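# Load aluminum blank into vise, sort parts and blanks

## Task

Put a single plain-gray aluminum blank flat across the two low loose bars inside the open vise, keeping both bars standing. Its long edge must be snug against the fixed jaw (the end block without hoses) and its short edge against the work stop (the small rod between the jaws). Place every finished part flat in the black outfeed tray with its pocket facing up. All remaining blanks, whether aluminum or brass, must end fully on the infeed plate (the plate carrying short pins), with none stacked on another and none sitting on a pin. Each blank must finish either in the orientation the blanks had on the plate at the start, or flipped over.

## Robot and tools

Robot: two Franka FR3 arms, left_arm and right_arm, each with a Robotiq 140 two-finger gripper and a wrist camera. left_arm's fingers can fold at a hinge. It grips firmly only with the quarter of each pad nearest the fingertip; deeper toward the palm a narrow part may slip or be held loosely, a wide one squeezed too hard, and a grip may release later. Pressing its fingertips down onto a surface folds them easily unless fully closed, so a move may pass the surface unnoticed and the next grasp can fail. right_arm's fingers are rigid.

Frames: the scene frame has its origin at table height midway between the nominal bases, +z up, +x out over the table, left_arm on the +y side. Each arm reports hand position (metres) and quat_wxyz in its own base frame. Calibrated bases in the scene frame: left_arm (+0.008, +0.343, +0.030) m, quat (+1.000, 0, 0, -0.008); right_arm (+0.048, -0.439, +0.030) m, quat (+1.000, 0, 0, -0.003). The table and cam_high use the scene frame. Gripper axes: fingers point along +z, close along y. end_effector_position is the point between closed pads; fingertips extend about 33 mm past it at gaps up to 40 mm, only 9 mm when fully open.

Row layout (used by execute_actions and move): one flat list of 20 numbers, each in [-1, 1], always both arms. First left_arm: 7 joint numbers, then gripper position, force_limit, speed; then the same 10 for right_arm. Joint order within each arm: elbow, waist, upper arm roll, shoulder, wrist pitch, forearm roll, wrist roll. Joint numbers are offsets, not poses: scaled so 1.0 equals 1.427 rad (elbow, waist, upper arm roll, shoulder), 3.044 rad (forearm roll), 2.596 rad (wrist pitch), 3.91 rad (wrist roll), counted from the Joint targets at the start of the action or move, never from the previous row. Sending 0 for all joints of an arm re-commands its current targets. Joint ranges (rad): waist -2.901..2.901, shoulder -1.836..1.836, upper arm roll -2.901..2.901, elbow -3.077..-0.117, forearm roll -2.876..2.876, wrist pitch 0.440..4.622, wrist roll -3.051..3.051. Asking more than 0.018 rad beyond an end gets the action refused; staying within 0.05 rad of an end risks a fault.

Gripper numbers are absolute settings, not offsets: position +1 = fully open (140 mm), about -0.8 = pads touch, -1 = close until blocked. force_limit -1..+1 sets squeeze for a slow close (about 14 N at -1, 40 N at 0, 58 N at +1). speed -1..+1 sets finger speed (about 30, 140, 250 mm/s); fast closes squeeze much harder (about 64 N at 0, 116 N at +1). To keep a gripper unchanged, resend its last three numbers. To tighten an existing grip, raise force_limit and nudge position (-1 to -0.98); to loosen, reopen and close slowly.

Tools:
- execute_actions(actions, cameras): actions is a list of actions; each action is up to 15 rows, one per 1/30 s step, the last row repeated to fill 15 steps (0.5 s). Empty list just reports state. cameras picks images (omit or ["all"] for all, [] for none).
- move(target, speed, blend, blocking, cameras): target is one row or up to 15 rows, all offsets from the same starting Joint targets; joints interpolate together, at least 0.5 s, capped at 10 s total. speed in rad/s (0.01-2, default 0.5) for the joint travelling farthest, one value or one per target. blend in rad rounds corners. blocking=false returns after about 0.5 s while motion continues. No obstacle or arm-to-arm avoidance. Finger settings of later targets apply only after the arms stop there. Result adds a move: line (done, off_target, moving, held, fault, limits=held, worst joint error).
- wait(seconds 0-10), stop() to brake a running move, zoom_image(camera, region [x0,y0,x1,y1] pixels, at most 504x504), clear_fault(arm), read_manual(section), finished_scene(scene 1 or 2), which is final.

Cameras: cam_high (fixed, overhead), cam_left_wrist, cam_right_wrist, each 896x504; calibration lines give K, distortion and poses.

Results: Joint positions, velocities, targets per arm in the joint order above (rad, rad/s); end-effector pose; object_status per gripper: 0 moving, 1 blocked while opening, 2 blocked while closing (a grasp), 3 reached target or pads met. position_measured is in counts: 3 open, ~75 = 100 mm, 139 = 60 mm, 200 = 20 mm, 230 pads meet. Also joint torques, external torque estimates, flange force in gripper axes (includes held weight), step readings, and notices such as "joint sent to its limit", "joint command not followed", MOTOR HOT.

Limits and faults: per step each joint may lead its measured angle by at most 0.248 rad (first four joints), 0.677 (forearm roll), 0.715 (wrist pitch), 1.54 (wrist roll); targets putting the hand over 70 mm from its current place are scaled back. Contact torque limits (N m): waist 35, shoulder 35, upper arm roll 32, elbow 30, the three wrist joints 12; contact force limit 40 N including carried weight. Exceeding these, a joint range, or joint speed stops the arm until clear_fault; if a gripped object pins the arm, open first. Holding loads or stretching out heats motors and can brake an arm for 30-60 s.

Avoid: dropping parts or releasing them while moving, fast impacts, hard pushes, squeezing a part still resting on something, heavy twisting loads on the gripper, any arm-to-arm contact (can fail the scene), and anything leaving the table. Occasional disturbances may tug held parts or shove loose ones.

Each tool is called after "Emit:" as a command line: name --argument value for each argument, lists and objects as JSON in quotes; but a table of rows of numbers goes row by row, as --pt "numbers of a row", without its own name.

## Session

Emit:
execute_actions --actions '[]' --cameras '["cam_high"]'

Emit:
zoom_image --camera "cam_high" --region '[320, 180, 600, 340]'

Scene clock: 0.00 s.
left_arm: end_effector_position=(+0.2746, -0.1132, +0.3643) position_measured=3 object_status=3 end_effector_quat_wxyz=(+0.076, +0.784, -0.513, -0.341) | right_arm: end_effector_position=(+0.4580, +0.4983, +0.1243) position_measured=3 object_status=3 end_effector_quat_wxyz=(-0.143, +0.984, -0.098, +0.047)
Joint names: [elbow, waist, upper arm roll, shoulder, wrist pitch, forearm roll, wrist roll]
Joint positions: left_arm=[-1.879 -0.387 0.01 -0.113 1.052 -0.013 -0.793] | right_arm=[-2.044 0.792 0.011 0.291 2.612 0.198 -0.727]
Joint velocities: within noise
Joint torques (N m): no reading
External joint torques (N m): no reading
Flange force (N): no reading
Joint targets: left_arm=[-1.879 -0.387 0.010 -0.113 1.052 -0.013 -0.793] | right_arm=[-2.044 0.792 0.011 0.291 2.612 0.198 -0.727]
Tool commands: left_gripper/position=+1.0 left_gripper/force_limit=+1.0 left_gripper/speed=+1.0 right_gripper/position=+1.0 right_gripper/force_limit=+1.0 right_gripper/speed=+1.0
Images, in order (width x height): cam_high 896x504.

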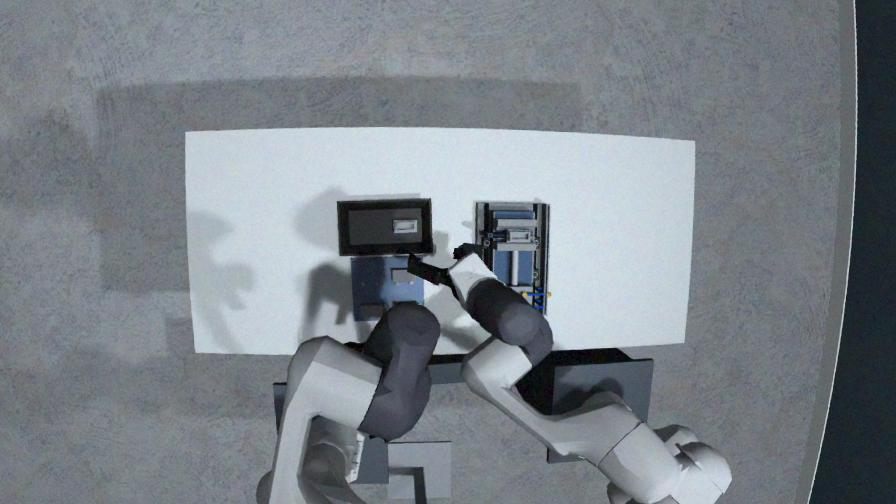

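Scaled by 1.800 from the camera's 896x504 image, which has a finer 1280x720 frame.

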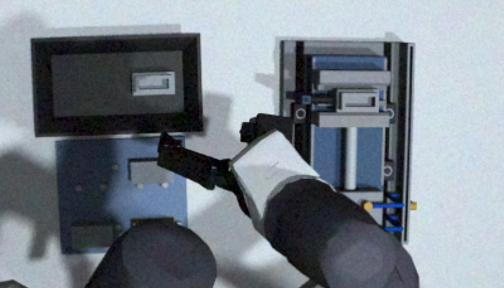

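Emit:
move --pt "0 0 0 0 0 0 0 -0.055 -0.2 -0.5 -0.1959 -0.6321 -0.0077 -0.42 -0.2299 -0.065 -0.244 0.127 -0.2 -0.5" --pt "0.5503 -0.2226 -0.007 0.5683 0.2849 0.0043 0.0185 -0.055 -0.2 -0.5 -0.1959 -0.6321 -0.0077 -0.42 -0.2299 -0.065 -0.244 0.127 -0.2 -0.5" --speed '[0.9,0.6]' --blend '[0.25,0]' --cameras '["cam_high","cam_left_wrist"]'

Scene clock: 46.73 s.
left_arm: end_effector_position=(+0.5658, -0.4852, +0.1984) position_measured=136 object_status=3 end_effector_quat_wxyz=(+0.003, +0.714, -0.700, -0.003) | right_arm: end_effector_position=(+0.4519, -0.0494, +0.2501) position_measured=113 object_status=3 end_effector_quat_wxyz=(-0.001, +1.000, -0.002, +0.002)
Joint names: [elbow, waist, upper arm roll, shoulder, wrist pitch, forearm roll, wrist roll]
Joint positions: left_arm=[-1.096 -0.706 -0.002 0.698 1.789 -0.004 -0.725] | right_arm=[-2.322 -0.108 -0.002 -0.306 2.02 0.003 -1.678]
Joint velocities: left_arm=[-0.001 0 0.001 -0.001 0.004 0 0.002] | right_arm=[within noise]
Joint torques (N m): left_arm=[25.27 0.74 1.3 -52.81 2.84 1.16 0.12] | right_arm=[25.91 -0.78 0.71 -21.67 2.39 0.5 -0.35]
External joint torques (N m): left_arm=[0.55 0.74 0.76 0.09 0.24 0.41 0.12] | right_arm=[1.31 -0.78 0.98 -0.09 -0.26 -0.3 -0.34]
Flange force (N): left_arm=[2.1 -4.1 -0.8] | right_arm=[3.5 0.5 -3.3]
Joint targets: left_arm=[-1.094 -0.704 0.000 0.697 1.792 0.000 -0.721] | right_arm=[-2.324 -0.110 0.000 -0.308 2.015 0.001 -1.682]
move: done; blend cut to 0 rad at target 1
camera_calibration:
cam_left_wrist: T_world_to_cam=[[-0.999805, -0.0179119, 0.00837386, 0.562318], [-0.0140198, 0.940838, 0.338567, 0.405343], [-0.0139428, 0.338384, -0.940905, 0.501616], [0, 0, 0, 1]] pos_world=[0.574885, -0.541029, 0.330028]
Images, in order (width x height): cam_high 896x504, cam_left_wrist 896x504.

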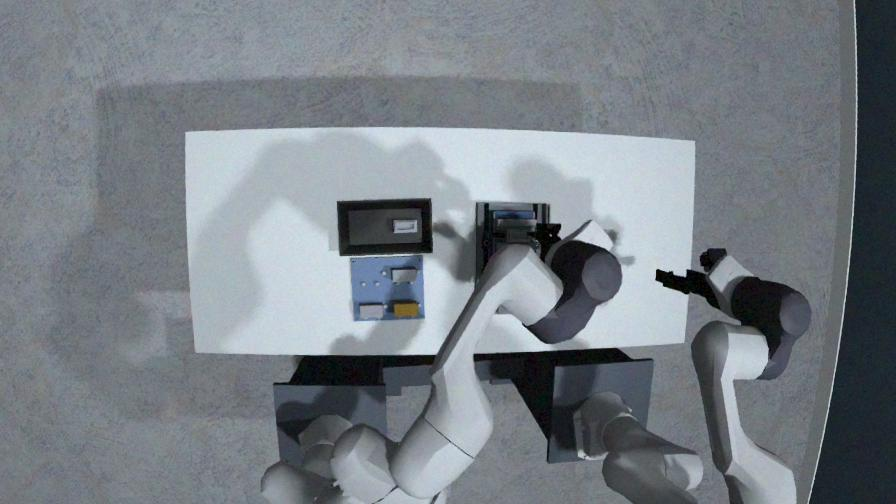

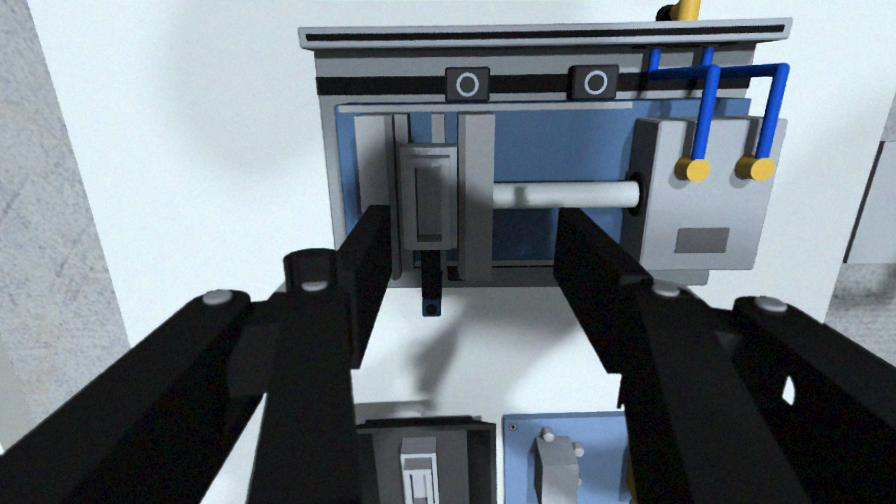

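Emit:
move --pt "-0.0749 0.01 0 0.0641 0.0764 0 -0.0004 -0.055 -0.2 -0.5 0 0 0 0 0 0 0 0.127 -0.2 -0.5" --pt "-0.0749 0.01 0 0.0641 0.0764 0 -0.0004 -1 -0.2 -0.9 0 0 0 0 0 0 0 0.127 -0.2 -0.5" --speed 0.2 --cameras '["cam_left_wrist"]'

Scene clock: 82.60 s.
left_arm: end_effector_position=(+0.5853, -0.4818, +0.0995) position_measured=183 object_status=0 end_effector_quat_wxyz=(+0.000, +0.720, -0.694, +0.005) | right_arm: end_effector_position=(+0.4517, -0.0494, +0.2500) position_measured=113 object_status=3 end_effector_quat_wxyz=(-0.001, +1.000, -0.002, +0.002)
Joint names: [elbow, waist, upper arm roll, shoulder, wrist pitch, forearm roll, wrist roll]
Joint positions: left_arm=[-1.199 -0.689 0.001 0.789 1.998 -0.001 -0.724] | right_arm=[-2.323 -0.109 -0.002 -0.306 2.019 0.003 -1.678]
Joint velocities: within noise
Joint torques (N m): left_arm=[23.3 -0.49 0.29 -53.81 1.51 0.55 0.04] | right_arm=[25.99 -0.72 0.66 -21.6 2.45 0.53 -0.22]
External joint torques (N m): left_arm=[-1.17 -0.31 -0.25 0.56 -1.13 -0.17 0.04] | right_arm=[1.26 -0.63 1.04 0.17 -0.22 -0.27 -0.22]
Flange force (N): left_arm=[-1.7 2.4 -0.5] | right_arm=[4.2 0.2 -2.9]
Joint targets: left_arm=[-1.201 -0.690 0.000 0.789 1.990 0.000 -0.722] | right_arm=[-2.324 -0.110 0.000 -0.308 2.015 0.001 -1.682]
move: done
camera_calibration:
cam_left_wrist: T_world_to_cam=[[-0.999357, -0.0353322, -0.00606663, 0.575502], [-0.0353438, 0.942743, 0.331641, 0.449929], [-0.00599831, 0.331642, -0.943386, 0.40009], [0, 0, 0, 1]] pos_world=[0.593434, -0.536521, 0.231715]
Images, in order (width x height): cam_left_wrist 896x504.

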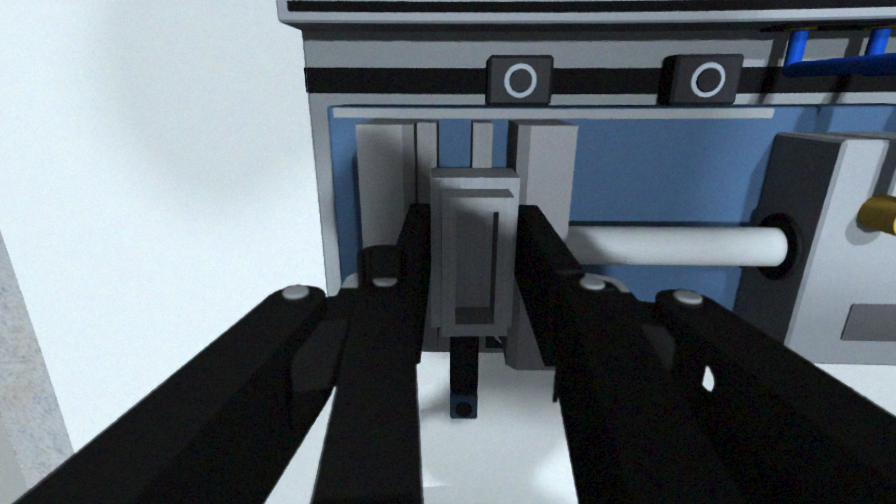

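Emit:
move --pt "0.075 0 0 -0.0322 -0.0589 0 0 -1 -0.2 -0.9 0 0 0 0 0 0 0 0.127 -0.2 -0.5" --pt "-0.5356 0.3439 0 -0.3433 0.1057 0 0.1296 -1 -0.2 -0.9 0 0 0 0 0 0 0 0.127 -0.2 -0.5" --pt "-0.5588 0.3439 0 -0.2639 0.1621 0 0.1296 -1 -0.2 -0.9 0.1227 0.5039 0 0.1686 0.0252 0 0.1839 0.127 -0.2 -0.5" --speed '[0.15,0.5,0.45]' --blend '[0.03,0.05,0]' --cameras '["cam_left_wrist"]'

Scene clock: 109.43 s.
left_arm: end_effector_position=(+0.5948, -0.1201, +0.0396) position_measured=183 object_status=2 end_effector_quat_wxyz=(+0.001, +0.714, -0.700, -0.001) | right_arm: end_effector_position=(+0.4280, +0.2992, +0.2191) position_measured=113 object_status=3 end_effector_quat_wxyz=(+0.001, +1.000, +0.002, -0.003)
Joint names: [elbow, waist, upper arm roll, shoulder, wrist pitch, forearm roll, wrist roll]
Joint positions: left_arm=[-1.999 -0.2 0.001 0.413 2.408 -0.001 -0.219] | right_arm=[-2.15 0.608 0.001 -0.069 2.076 0.003 -0.968]
Joint velocities: left_arm=[within noise] | right_arm=[-0.001 -0.001 -0.001 0 0 0.001 0.006]
Joint torques (N m): left_arm=[21.8 0.6 0.72 -42.8 3.01 0.57 0.13] | right_arm=[26.14 -0.06 0.29 -28.77 2.84 0.47 0.13]
External joint torques (N m): left_arm=[0.54 0.73 0.48 -0.52 0.43 0.07 0.13] | right_arm=[1.78 0 0.41 1.1 0.2 -0.24 0.13]
Flange force (N): left_arm=[-1.2 -0.5 -0.2] | right_arm=[7.2 -5.7 -1.4]
Joint targets: left_arm=[-1.998 -0.200 0.000 0.412 2.411 0.000 -0.215] | right_arm=[-2.149 0.609 0.000 -0.067 2.081 0.001 -0.962]
move: done; blend cut to 0 rad at target 1
camera_calibration:
cam_left_wrist: T_world_to_cam=[[-0.999795, -0.019731, 0.00458063, 0.599071], [-0.0170112, 0.940663, 0.338915, 0.11776], [-0.010996, 0.338768, -0.940806, 0.227348], [0, 0, 0, 1]] pos_world=[0.603452, -0.17597, 0.171236]
Images, in order (width x height): cam_left_wrist 896x504.

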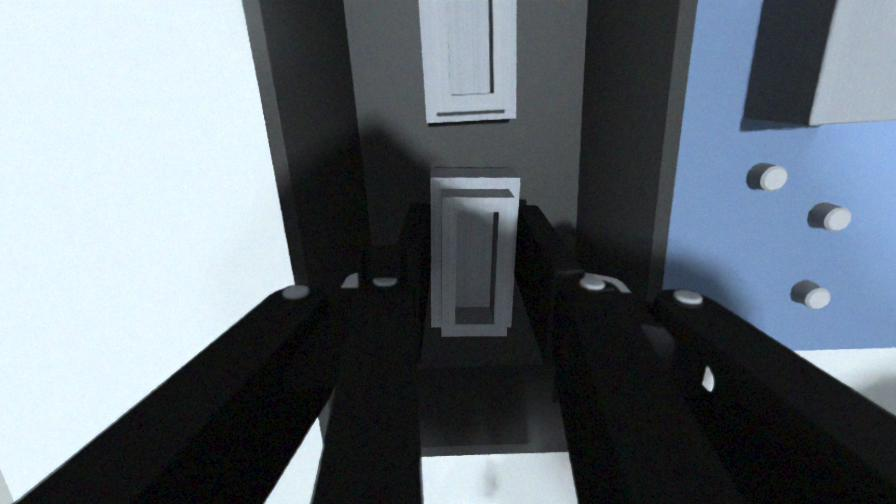

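Emit:
move --pt "-0.0007 0 0 0.0069 0.0042 0 0 -1 -0.2 -0.9 0 0 0 0 0 0 0 0.127 -0.2 -0.5" --pt "-0.0007 0 0 0.0069 0.0042 0 0 -0.2 -0.2 -0.9 0 0 0 0 0 0 0 0.127 -0.2 -0.5" --pt "0.0232 0 0 -0.0794 -0.0564 0 0 -0.2 -0.2 -0.9 0 0 0 0 0 0 0 0.127 -0.2 -0.5" --pt "-0.3392 0.4552 0 -0.7553 -0.2283 0 0.0991 -0.2 -0.2 -0.9 0.5042 0.2402 0 0.4823 -0.012 0 0.0723 0.127 -0.2 -0.5" --speed '[0.02,0.1,0.2,0.6]' --cameras '["cam_high","cam_right_wrist"]'

Emit:
zoom_image --camera "cam_high" --region '[320, 180, 600, 340]'

Scene clock: 141.27 s.
left_arm: end_effector_position=(+0.3172, +0.1522, +0.3004) position_measured=154 object_status=3 end_effector_quat_wxyz=(-0.001, +0.799, -0.601, +0.001) | right_arm: end_effector_position=(+0.4154, +0.5858, +0.1190) position_measured=113 object_status=3 end_effector_quat_wxyz=(-0.002, +0.999, +0.033, -0.001)
Joint names: [elbow, waist, upper arm roll, shoulder, wrist pitch, forearm roll, wrist roll]
Joint positions: left_arm=[-2.481 0.448 0 -0.663 1.821 -0.001 0.167] | right_arm=[-1.431 0.952 0.001 0.621 2.054 0.003 -0.685]
Joint velocities: left_arm=[0 -0.001 0.001 0 -0.001 0 0.005] | right_arm=[0 0 -0.001 0.001 0 0 0.004]
Joint torques (N m): left_arm=[24.53 0.97 0.41 -10.23 2.48 0.81 0.13] | right_arm=[26.19 -0.31 1.23 -50.37 2.34 0.48 0.17]
External joint torques (N m): left_arm=[-0.16 0.96 0.92 -0.6 -0.07 0.09 0.13] | right_arm=[1.73 -0.13 0.81 0.74 -0.3 -0.21 0.17]
Flange force (N): left_arm=[-2.2 2.9 0.1] | right_arm=[8.4 -10.8 -1.5]
Joint targets: left_arm=[-2.482 0.450 0.000 -0.665 1.818 0.000 0.172] | right_arm=[-1.430 0.952 0.000 0.621 2.050 0.001 -0.680]
move: done
camera_calibration:
cam_right_wrist: T_world_to_cam=[[0.0825822, -0.996525, -0.0108875, 0.560215], [-0.934208, -0.0812131, 0.34736, 0.398432], [-0.347037, -0.0185146, -0.937669, 0.402178], [0, 0, 0, 1]] pos_world=[0.465525, 0.598072, 0.244809]
Images, in order (width x height): cam_high 896x504, cam_right_wrist 896x504.

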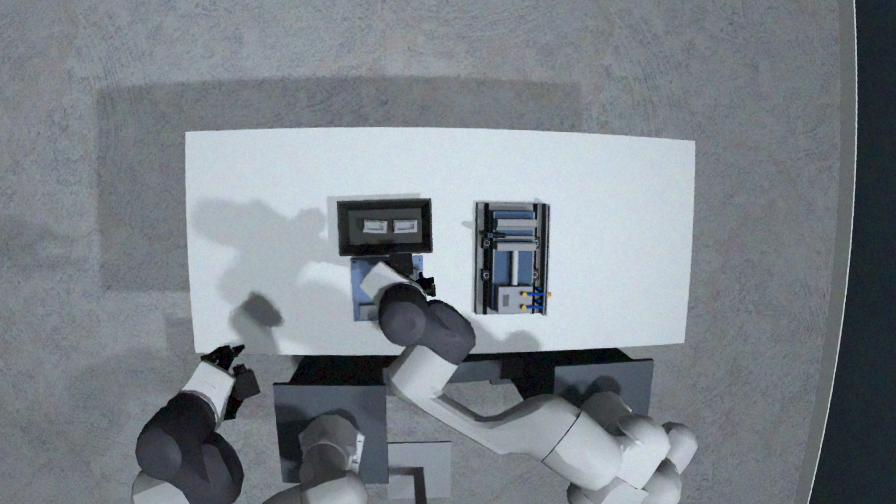

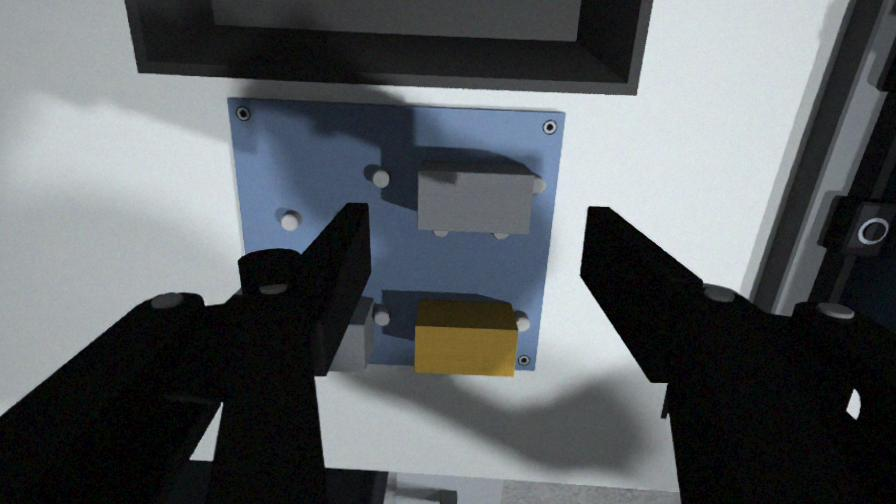

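Scaled by 1.800 from the camera's 896x504 image, which has a finer 1280x720 frame.

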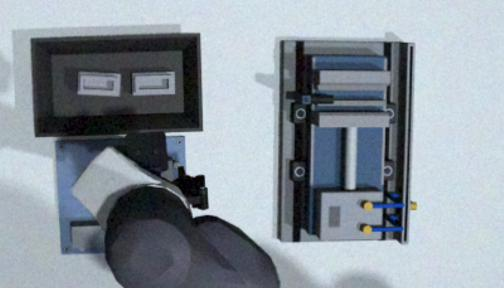

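Emit:
move --pt "0 0 0 0 0 0 0 -0.2 -0.2 -0.9 -0.0645 0.0108 0 0.0174 0.045 0 0.0083 0.127 -0.2 -0.5" --pt "0 0 0 0 0 0 0 -0.2 -0.2 -0.9 -0.0734 0.0108 0 0.0574 0.0719 0 0.0083 0.127 -0.2 -0.5" --pt "0 0 0 0 0 0 0 -0.2 -0.2 -0.9 -0.0734 0.0108 0 0.0574 0.0719 0 0.0083 -1 -0.2 -0.9" --pt "0 0 0 0 0 0 0 -0.2 -0.2 -0.9 0.0038 0.0108 0 -0.0538 -0.0317 0 0.0083 -1 -0.2 -0.9" --pt "0 0 0 0 0 0 0 -0.2 -0.2 -0.9 -0.3911 -0.312 0 -0.2902 0.0554 0 -0.1041 -1 -0.2 -0.9" --speed '[0.3,0.12,0.2,0.25,0.5]' --blend '[0.02,0,0,0.05,0]' --cameras '["cam_right_wrist"]'

Scene clock: 196.57 s.
left_arm: end_effector_position=(+0.3169, +0.1521, +0.3002) position_measured=154 object_status=3 end_effector_quat_wxyz=(+0.000, +0.799, -0.602, +0.001) | right_arm: end_effector_position=(+0.5173, +0.2857, +0.1472) position_measured=140 object_status=2 end_effector_quat_wxyz=(+0.002, +1.000, +0.007, -0.005)
Joint names: [elbow, waist, upper arm roll, shoulder, wrist pitch, forearm roll, wrist roll]
Joint positions: left_arm=[-2.482 0.448 0 -0.663 1.82 -0.001 0.169] | right_arm=[-1.987 0.506 -0.002 0.21 2.188 0.003 -1.082]
Joint velocities: left_arm=[within noise] | right_arm=[-0.001 0.001 0.001 0 0 0 -0.006]
Joint torques (N m): left_arm=[24.81 0.9 0.42 -10.1 2.55 0.81 0.15] | right_arm=[25.49 -0.3 1.2 -39.55 3.01 0.45 -0.25]
External joint torques (N m): left_arm=[0.06 0.93 1 -0.47 -0.01 0.1 0.15] | right_arm=[1.84 -0.3 1.01 -0.89 0.37 -0.22 -0.25]
Flange force (N): left_arm=[-2.5 1.9 -0.2] | right_arm=[3.8 -2.0 -2.2]
Joint targets: left_arm=[-2.482 0.450 0.000 -0.665 1.818 0.000 0.172] | right_arm=[-1.988 0.506 0.000 0.207 2.193 0.001 -1.087]
move: done; blend cut to 0 rad at target 1
camera_calibration:
cam_right_wrist: T_world_to_cam=[[0.0305391, -0.999523, -0.00451523, 0.279934], [-0.934296, -0.0301509, 0.35522, 0.443749], [-0.355186, -0.00662953, -0.934772, 0.458745], [0, 0, 0, 1]] pos_world=[0.568984, 0.296221, 0.272458]
Images, in order (width x height): cam_right_wrist 896x504.

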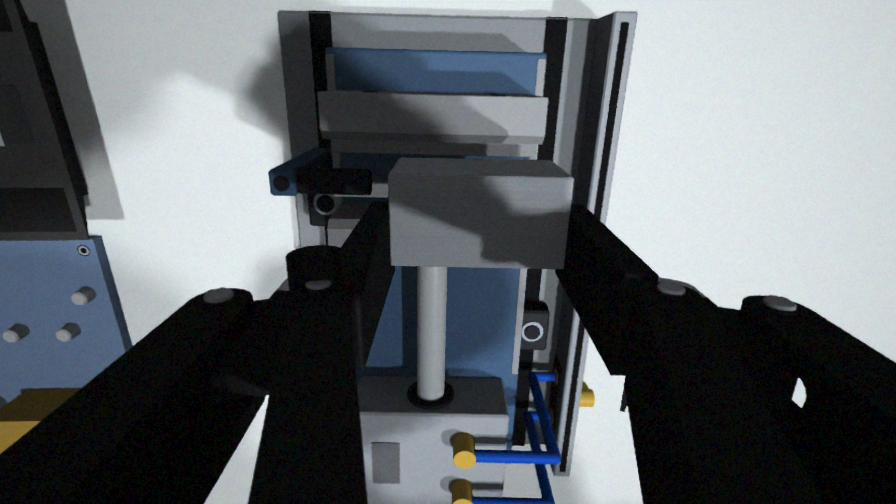

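Emit:
move --pt "0 0 0 0 0 0 0 -0.2 -0.2 -0.9 -0.0379 0.0023 0 0.0376 0.0415 0 0.0008 -1 -0.2 -0.9" --pt "0 0 0 0 0 0 0 -0.2 -0.2 -0.9 -0.021 -0.0017 0 0.049 0.0385 0 -0.0007 -1 -0.2 -0.9" --pt "0 0 0 0 0 0 0 -0.2 -0.2 -0.9 -0.0231 -0.0017 0 0.0538 0.0423 0 -0.0007 -1 -0.2 -0.9" --speed '[0.12,0.03,0.02]' --cameras '["cam_right_wrist"]'

Scene clock: 218.33 s.
left_arm: end_effector_position=(+0.3169, +0.1520, +0.3002) position_measured=154 object_status=3 end_effector_quat_wxyz=(+0.000, +0.799, -0.602, +0.001) | right_arm: end_effector_position=(+0.5192, +0.2871, +0.1021) position_measured=140 object_status=2 end_effector_quat_wxyz=(+0.001, +1.000, +0.008, -0.003)
Joint names: [elbow, waist, upper arm roll, shoulder, wrist pitch, forearm roll, wrist roll]
Joint positions: left_arm=[-2.482 0.448 0 -0.663 1.82 -0.001 0.169] | right_arm=[-2.022 0.506 -0.002 0.276 2.292 0.002 -1.084]
Joint velocities: within noise
Joint torques (N m): left_arm=[24.84 0.89 0.46 -10.06 2.55 0.82 0.13] | right_arm=[24.32 -1.12 0.88 -34.64 4.5 0.29 -0.33]
External joint torques (N m): left_arm=[0.16 0.93 1.02 -0.51 0 0.11 0.13] | right_arm=[1.68 -1.14 0.62 5.01 1.87 -0.33 -0.33]
Flange force (N): left_arm=[-2.5 1.8 -0.4] | right_arm=[16.3 -7.0 10.4]
Joint targets: left_arm=[-2.482 0.450 0.000 -0.665 1.818 0.000 0.172] | right_arm=[-2.020 0.504 0.000 0.284 2.303 0.001 -1.090]
move: off_target (right_arm); right_arm: the wrist pitch is farthest, 0.011 rad from its target
camera_calibration:
cam_right_wrist: T_world_to_cam=[[0.0337643, -0.999412, -0.00602421, 0.279475], [-0.935404, -0.0337234, 0.351968, 0.463538], [-0.351964, -0.00624888, -0.935993, 0.415644], [0, 0, 0, 1]] pos_world=[0.570451, 0.29754, 0.227572]
Images, in order (width x height): cam_right_wrist 896x504.

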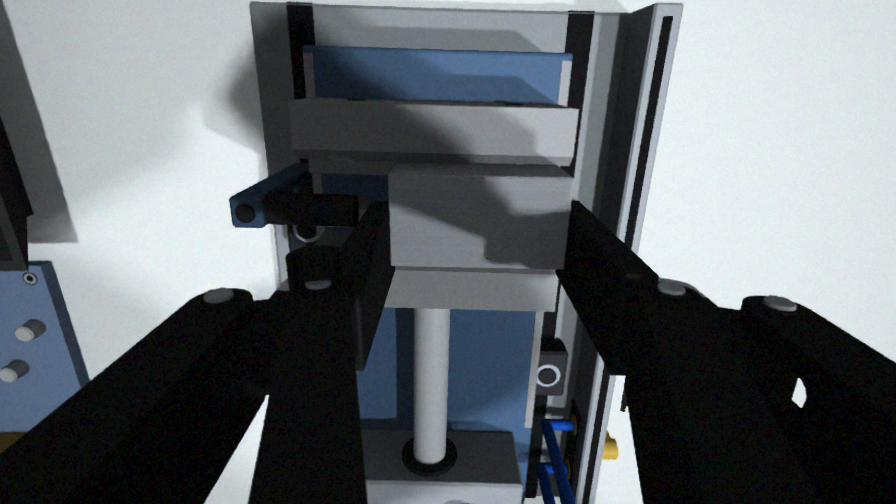

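Emit:
move --pt "0 0 0 0 0 0 0 -0.2 -0.2 -0.9 0.0019 0 0 -0.0042 -0.0034 0 0 -1 -0.2 -0.9" --pt "0 0 0 0 0 0 0 -0.2 -0.2 -0.9 0.0019 0 0 -0.0042 -0.0034 0 0 0.072 -0.2 -0.9" --pt "0 0 0 0 0 0 0 -0.2 -0.2 -0.9 0.0304 0 0 -0.0486 -0.0434 0 0 0.072 -0.2 -0.9" --pt "0 0 0 0 0 0 0 -0.2 -0.2 -0.9 -0.0508 -0.0502 0 -0.0711 -0.0112 0 -0.0183 -1 -0.2 0" --pt "0 0 0 0 0 0 0 -0.2 -0.2 -0.9 -0.0654 -0.0502 0 -0.0416 0.0131 0 -0.0183 -1 -0.2 0" --pt "0 0 0 0 0 0 0 -0.2 -0.2 -0.9 -0.0417 -0.0285 0 -0.0254 0.0089 0 -0.0103 -1 -0.2 0" --pt "0 0 0 0 0 0 0 -0.2 -0.2 -0.9 -0.0299 -0.0176 0 -0.0173 0.0069 0 -0.0064 -1 -0.2 0" --speed '[0.1,0.1,0.2,0.3,0.1,0.03,0.02]' --cameras '["cam_right_wrist"]'

Scene clock: 251.97 s.
left_arm: end_effector_position=(+0.3168, +0.1520, +0.3002) position_measured=154 object_status=3 end_effector_quat_wxyz=(+0.000, +0.799, -0.602, +0.001) | right_arm: end_effector_position=(+0.5199, +0.2655, +0.0967) position_measured=233 object_status=3 end_effector_quat_wxyz=(+0.001, +1.000, +0.010, -0.002)
Joint names: [elbow, waist, upper arm roll, shoulder, wrist pitch, forearm roll, wrist roll]
Joint positions: left_arm=[-2.482 0.448 0 -0.663 1.82 -0.001 0.169] | right_arm=[-2.066 0.474 -0.002 0.257 2.32 0.001 -1.119]
Joint velocities: left_arm=[within noise] | right_arm=[0.002 0.001 0 0 -0.001 0.001 0.006]
Joint torques (N m): left_arm=[24.89 0.93 0.41 -9.99 2.57 0.82 0.12] | right_arm=[24.71 2.1 2.76 -37.42 3.16 0.84 0.21]
External joint torques (N m): left_arm=[0.19 0.92 0.94 -0.4 0.02 0.11 0.12] | right_arm=[2.4 2.11 2.56 1.26 0.53 0.24 0.21]
Flange force (N): left_arm=[-2.4 1.3 -0.5] | right_arm=[8.9 -9.1 1.6]
Joint targets: left_arm=[-2.482 0.450 0.000 -0.665 1.818 0.000 0.172] | right_arm=[-2.063 0.479 0.000 0.259 2.321 0.001 -1.115]
move: done
camera_calibration:
cam_right_wrist: T_world_to_cam=[[0.0369582, -0.999298, -0.00611753, 0.2561], [-0.936239, -0.0367652, 0.349435, 0.466797], [-0.349414, -0.00718701, -0.936941, 0.409646], [0, 0, 0, 1]] pos_world=[0.570705, 0.276027, 0.222265]
Images, in order (width x height): cam_right_wrist 896x504.

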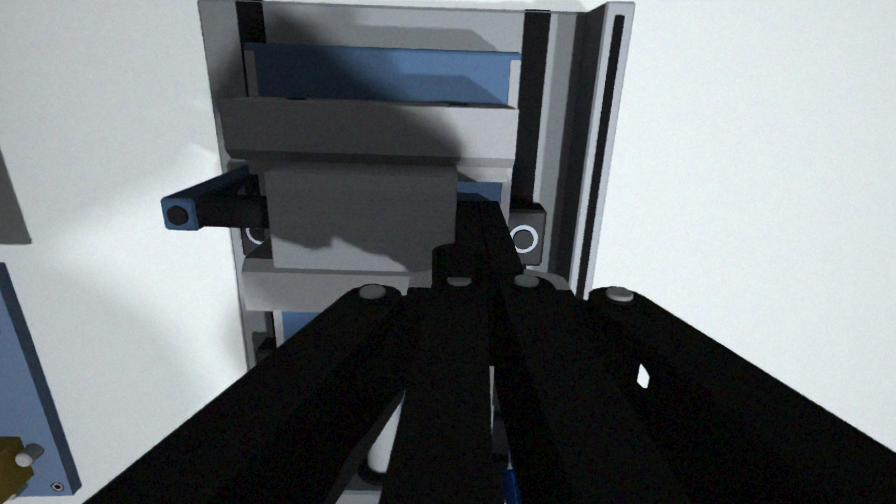

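Emit:
move --target '[0,0,0,0,0,0,0,-0.2,-0.2,-0.9,0.0034,0.0034,0,0.0024,-0.0005,0,0.0012,-1,-0.2,0]' --speed 0.02 --cameras '[]'

Scene clock: 255.70 s.
left_arm: end_effector_position=(+0.3168, +0.1520, +0.3002) position_measured=154 object_status=3 end_effector_quat_wxyz=(+0.000, +0.799, -0.602, +0.001) | right_arm: end_effector_position=(+0.5199, +0.2656, +0.0967) position_measured=233 object_status=3 end_effector_quat_wxyz=(+0.002, +1.000, +0.008, -0.003)
Joint names: [elbow, waist, upper arm roll, shoulder, wrist pitch, forearm roll, wrist roll]
Joint positions: left_arm=[-2.482 0.448 0 -0.663 1.82 -0.001 0.169] | right_arm=[-2.062 0.477 -0.004 0.259 2.315 0 -1.113]
Joint velocities: left_arm=[within noise] | right_arm=[0.002 0.001 0.001 0 -0.001 0 0.004]
Joint torques (N m): left_arm=[24.83 0.85 0.41 -10.01 2.58 0.8 0.1] | right_arm=[25.3 3.31 4.1 -36.88 3.77 1.15 0.04]
External joint torques (N m): left_arm=[0.15 0.8 0.87 -0.49 0.03 0.08 0.1] | right_arm=[2.86 3.35 3.92 2.1 1.13 0.55 0.04]
Flange force (N): left_arm=[-2.1 1.7 -0.4] | right_arm=[11.0 -12.2 3.9]
Joint targets: left_arm=[-2.482 0.450 0.000 -0.665 1.818 0.000 0.172] | right_arm=[-2.058 0.484 0.000 0.262 2.320 0.001 -1.110]
move: done
No camera images: "cameras" was empty.

Emit:
move --pt "0 0 0 0 0 0 0 -0.2 -0.2 -0.9 -0.0125 -0.0125 0 -0.0088 0.0019 0 -0.0046 -1 -0.2 0" --pt "0 0 0 0 0 0 0 -0.2 -0.2 -0.9 0.0193 -0.0125 0 -0.0656 -0.0468 0 -0.0046 -1 -0.2 0" --speed '[0.05,0.3]' --cameras '["cam_high","cam_right_wrist"]'

Emit:
zoom_image --camera "cam_right_wrist" --region '[200, 100, 540, 300]'

Emit:
zoom_image --camera "cam_high" --region '[320, 180, 600, 340]'

Scene clock: 262.27 s.
left_arm: end_effector_position=(+0.3168, +0.1520, +0.3002) position_measured=154 object_status=3 end_effector_quat_wxyz=(+0.000, +0.799, -0.602, +0.001) | right_arm: end_effector_position=(+0.5209, +0.2614, +0.1537) position_measured=233 object_status=3 end_effector_quat_wxyz=(-0.001, +1.000, +0.010, +0.002)
Joint names: [elbow, waist, upper arm roll, shoulder, wrist pitch, forearm roll, wrist roll]
Joint positions: left_arm=[-2.482 0.448 0 -0.663 1.82 -0.001 0.169] | right_arm=[-2.031 0.467 -0.002 0.168 2.204 -0.001 -1.124]
Joint velocities: left_arm=[within noise] | right_arm=[0 0.001 0 0.001 -0.005 0.001 -0.001]
Joint torques (N m): left_arm=[24.91 0.87 0.36 -10.02 2.59 0.8 0.13] | right_arm=[24.99 -0.7 1.05 -36.42 2.36 0.8 -0.22]
External joint torques (N m): left_arm=[0.3 0.89 0.91 -0.47 0.05 0.09 0.13] | right_arm=[1.38 -0.82 0.8 0.79 -0.32 0.13 -0.22]
Flange force (N): left_arm=[-2.4 1.3 -0.7] | right_arm=[7.4 -2.7 -1.2]
Joint targets: left_arm=[-2.482 0.450 0.000 -0.665 1.818 0.000 0.172] | right_arm=[-2.031 0.466 0.000 0.169 2.198 0.001 -1.128]
move: done
camera_calibration:
cam_right_wrist: T_world_to_cam=[[0.0367721, -0.999287, -0.00852278, 0.252787], [-0.938837, -0.0374672, 0.342318, 0.450308], [-0.342393, -0.00458622, -0.939546, 0.45949], [0, 0, 0, 1]] pos_world=[0.570797, 0.271586, 0.279718]
Images, in order (width x height): cam_high 896x504, cam_right_wrist 896x504.

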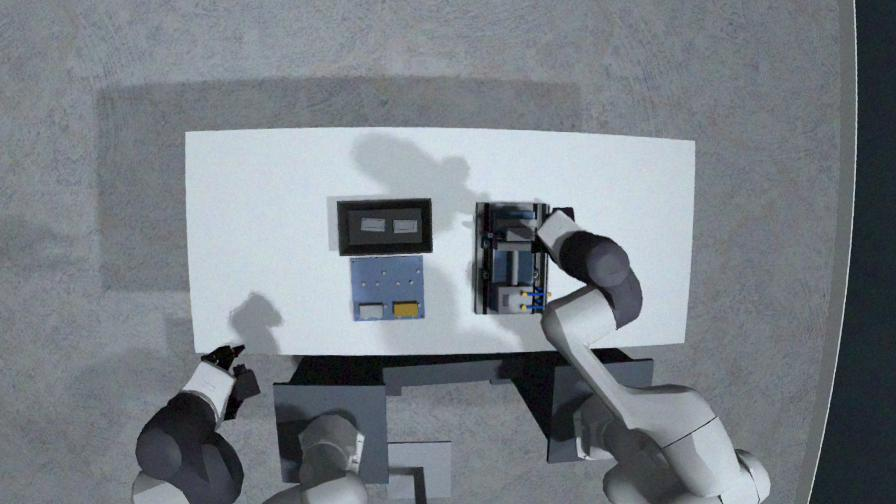

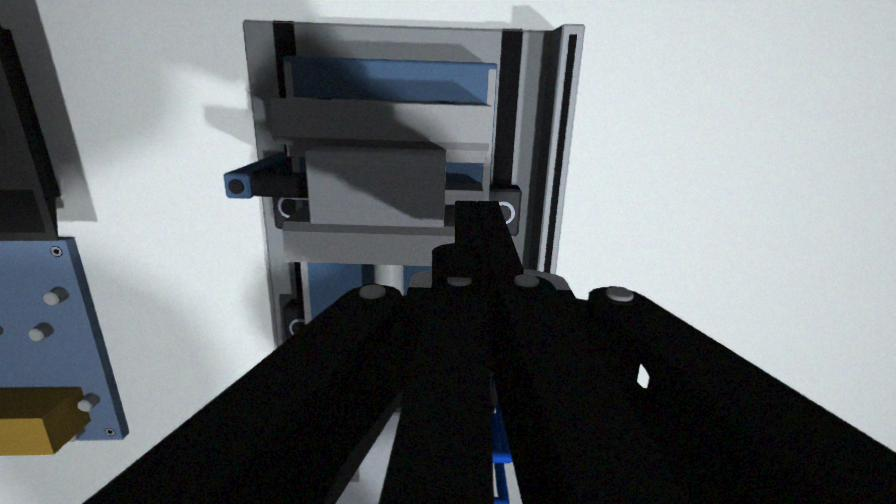

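Scaled by 1.482 from the camera's 896x504 image, which has a finer 1280x720 frame.

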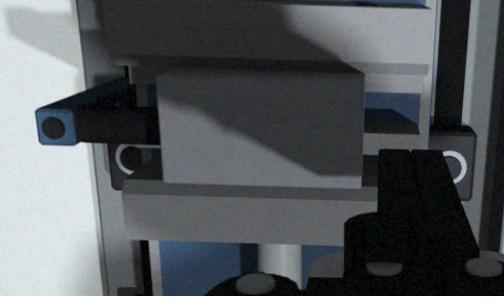

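Scaled by 1.800 from the camera's 896x504 image, which has a finer 1280x720 frame.

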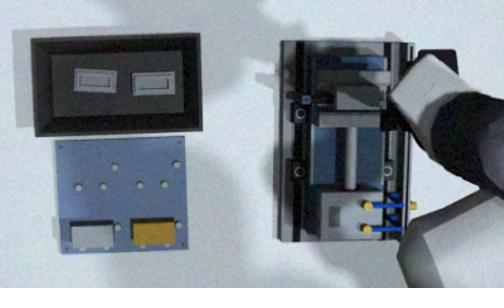

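Emit:
finished_scene --scene 2

The scene is finished: the task was done.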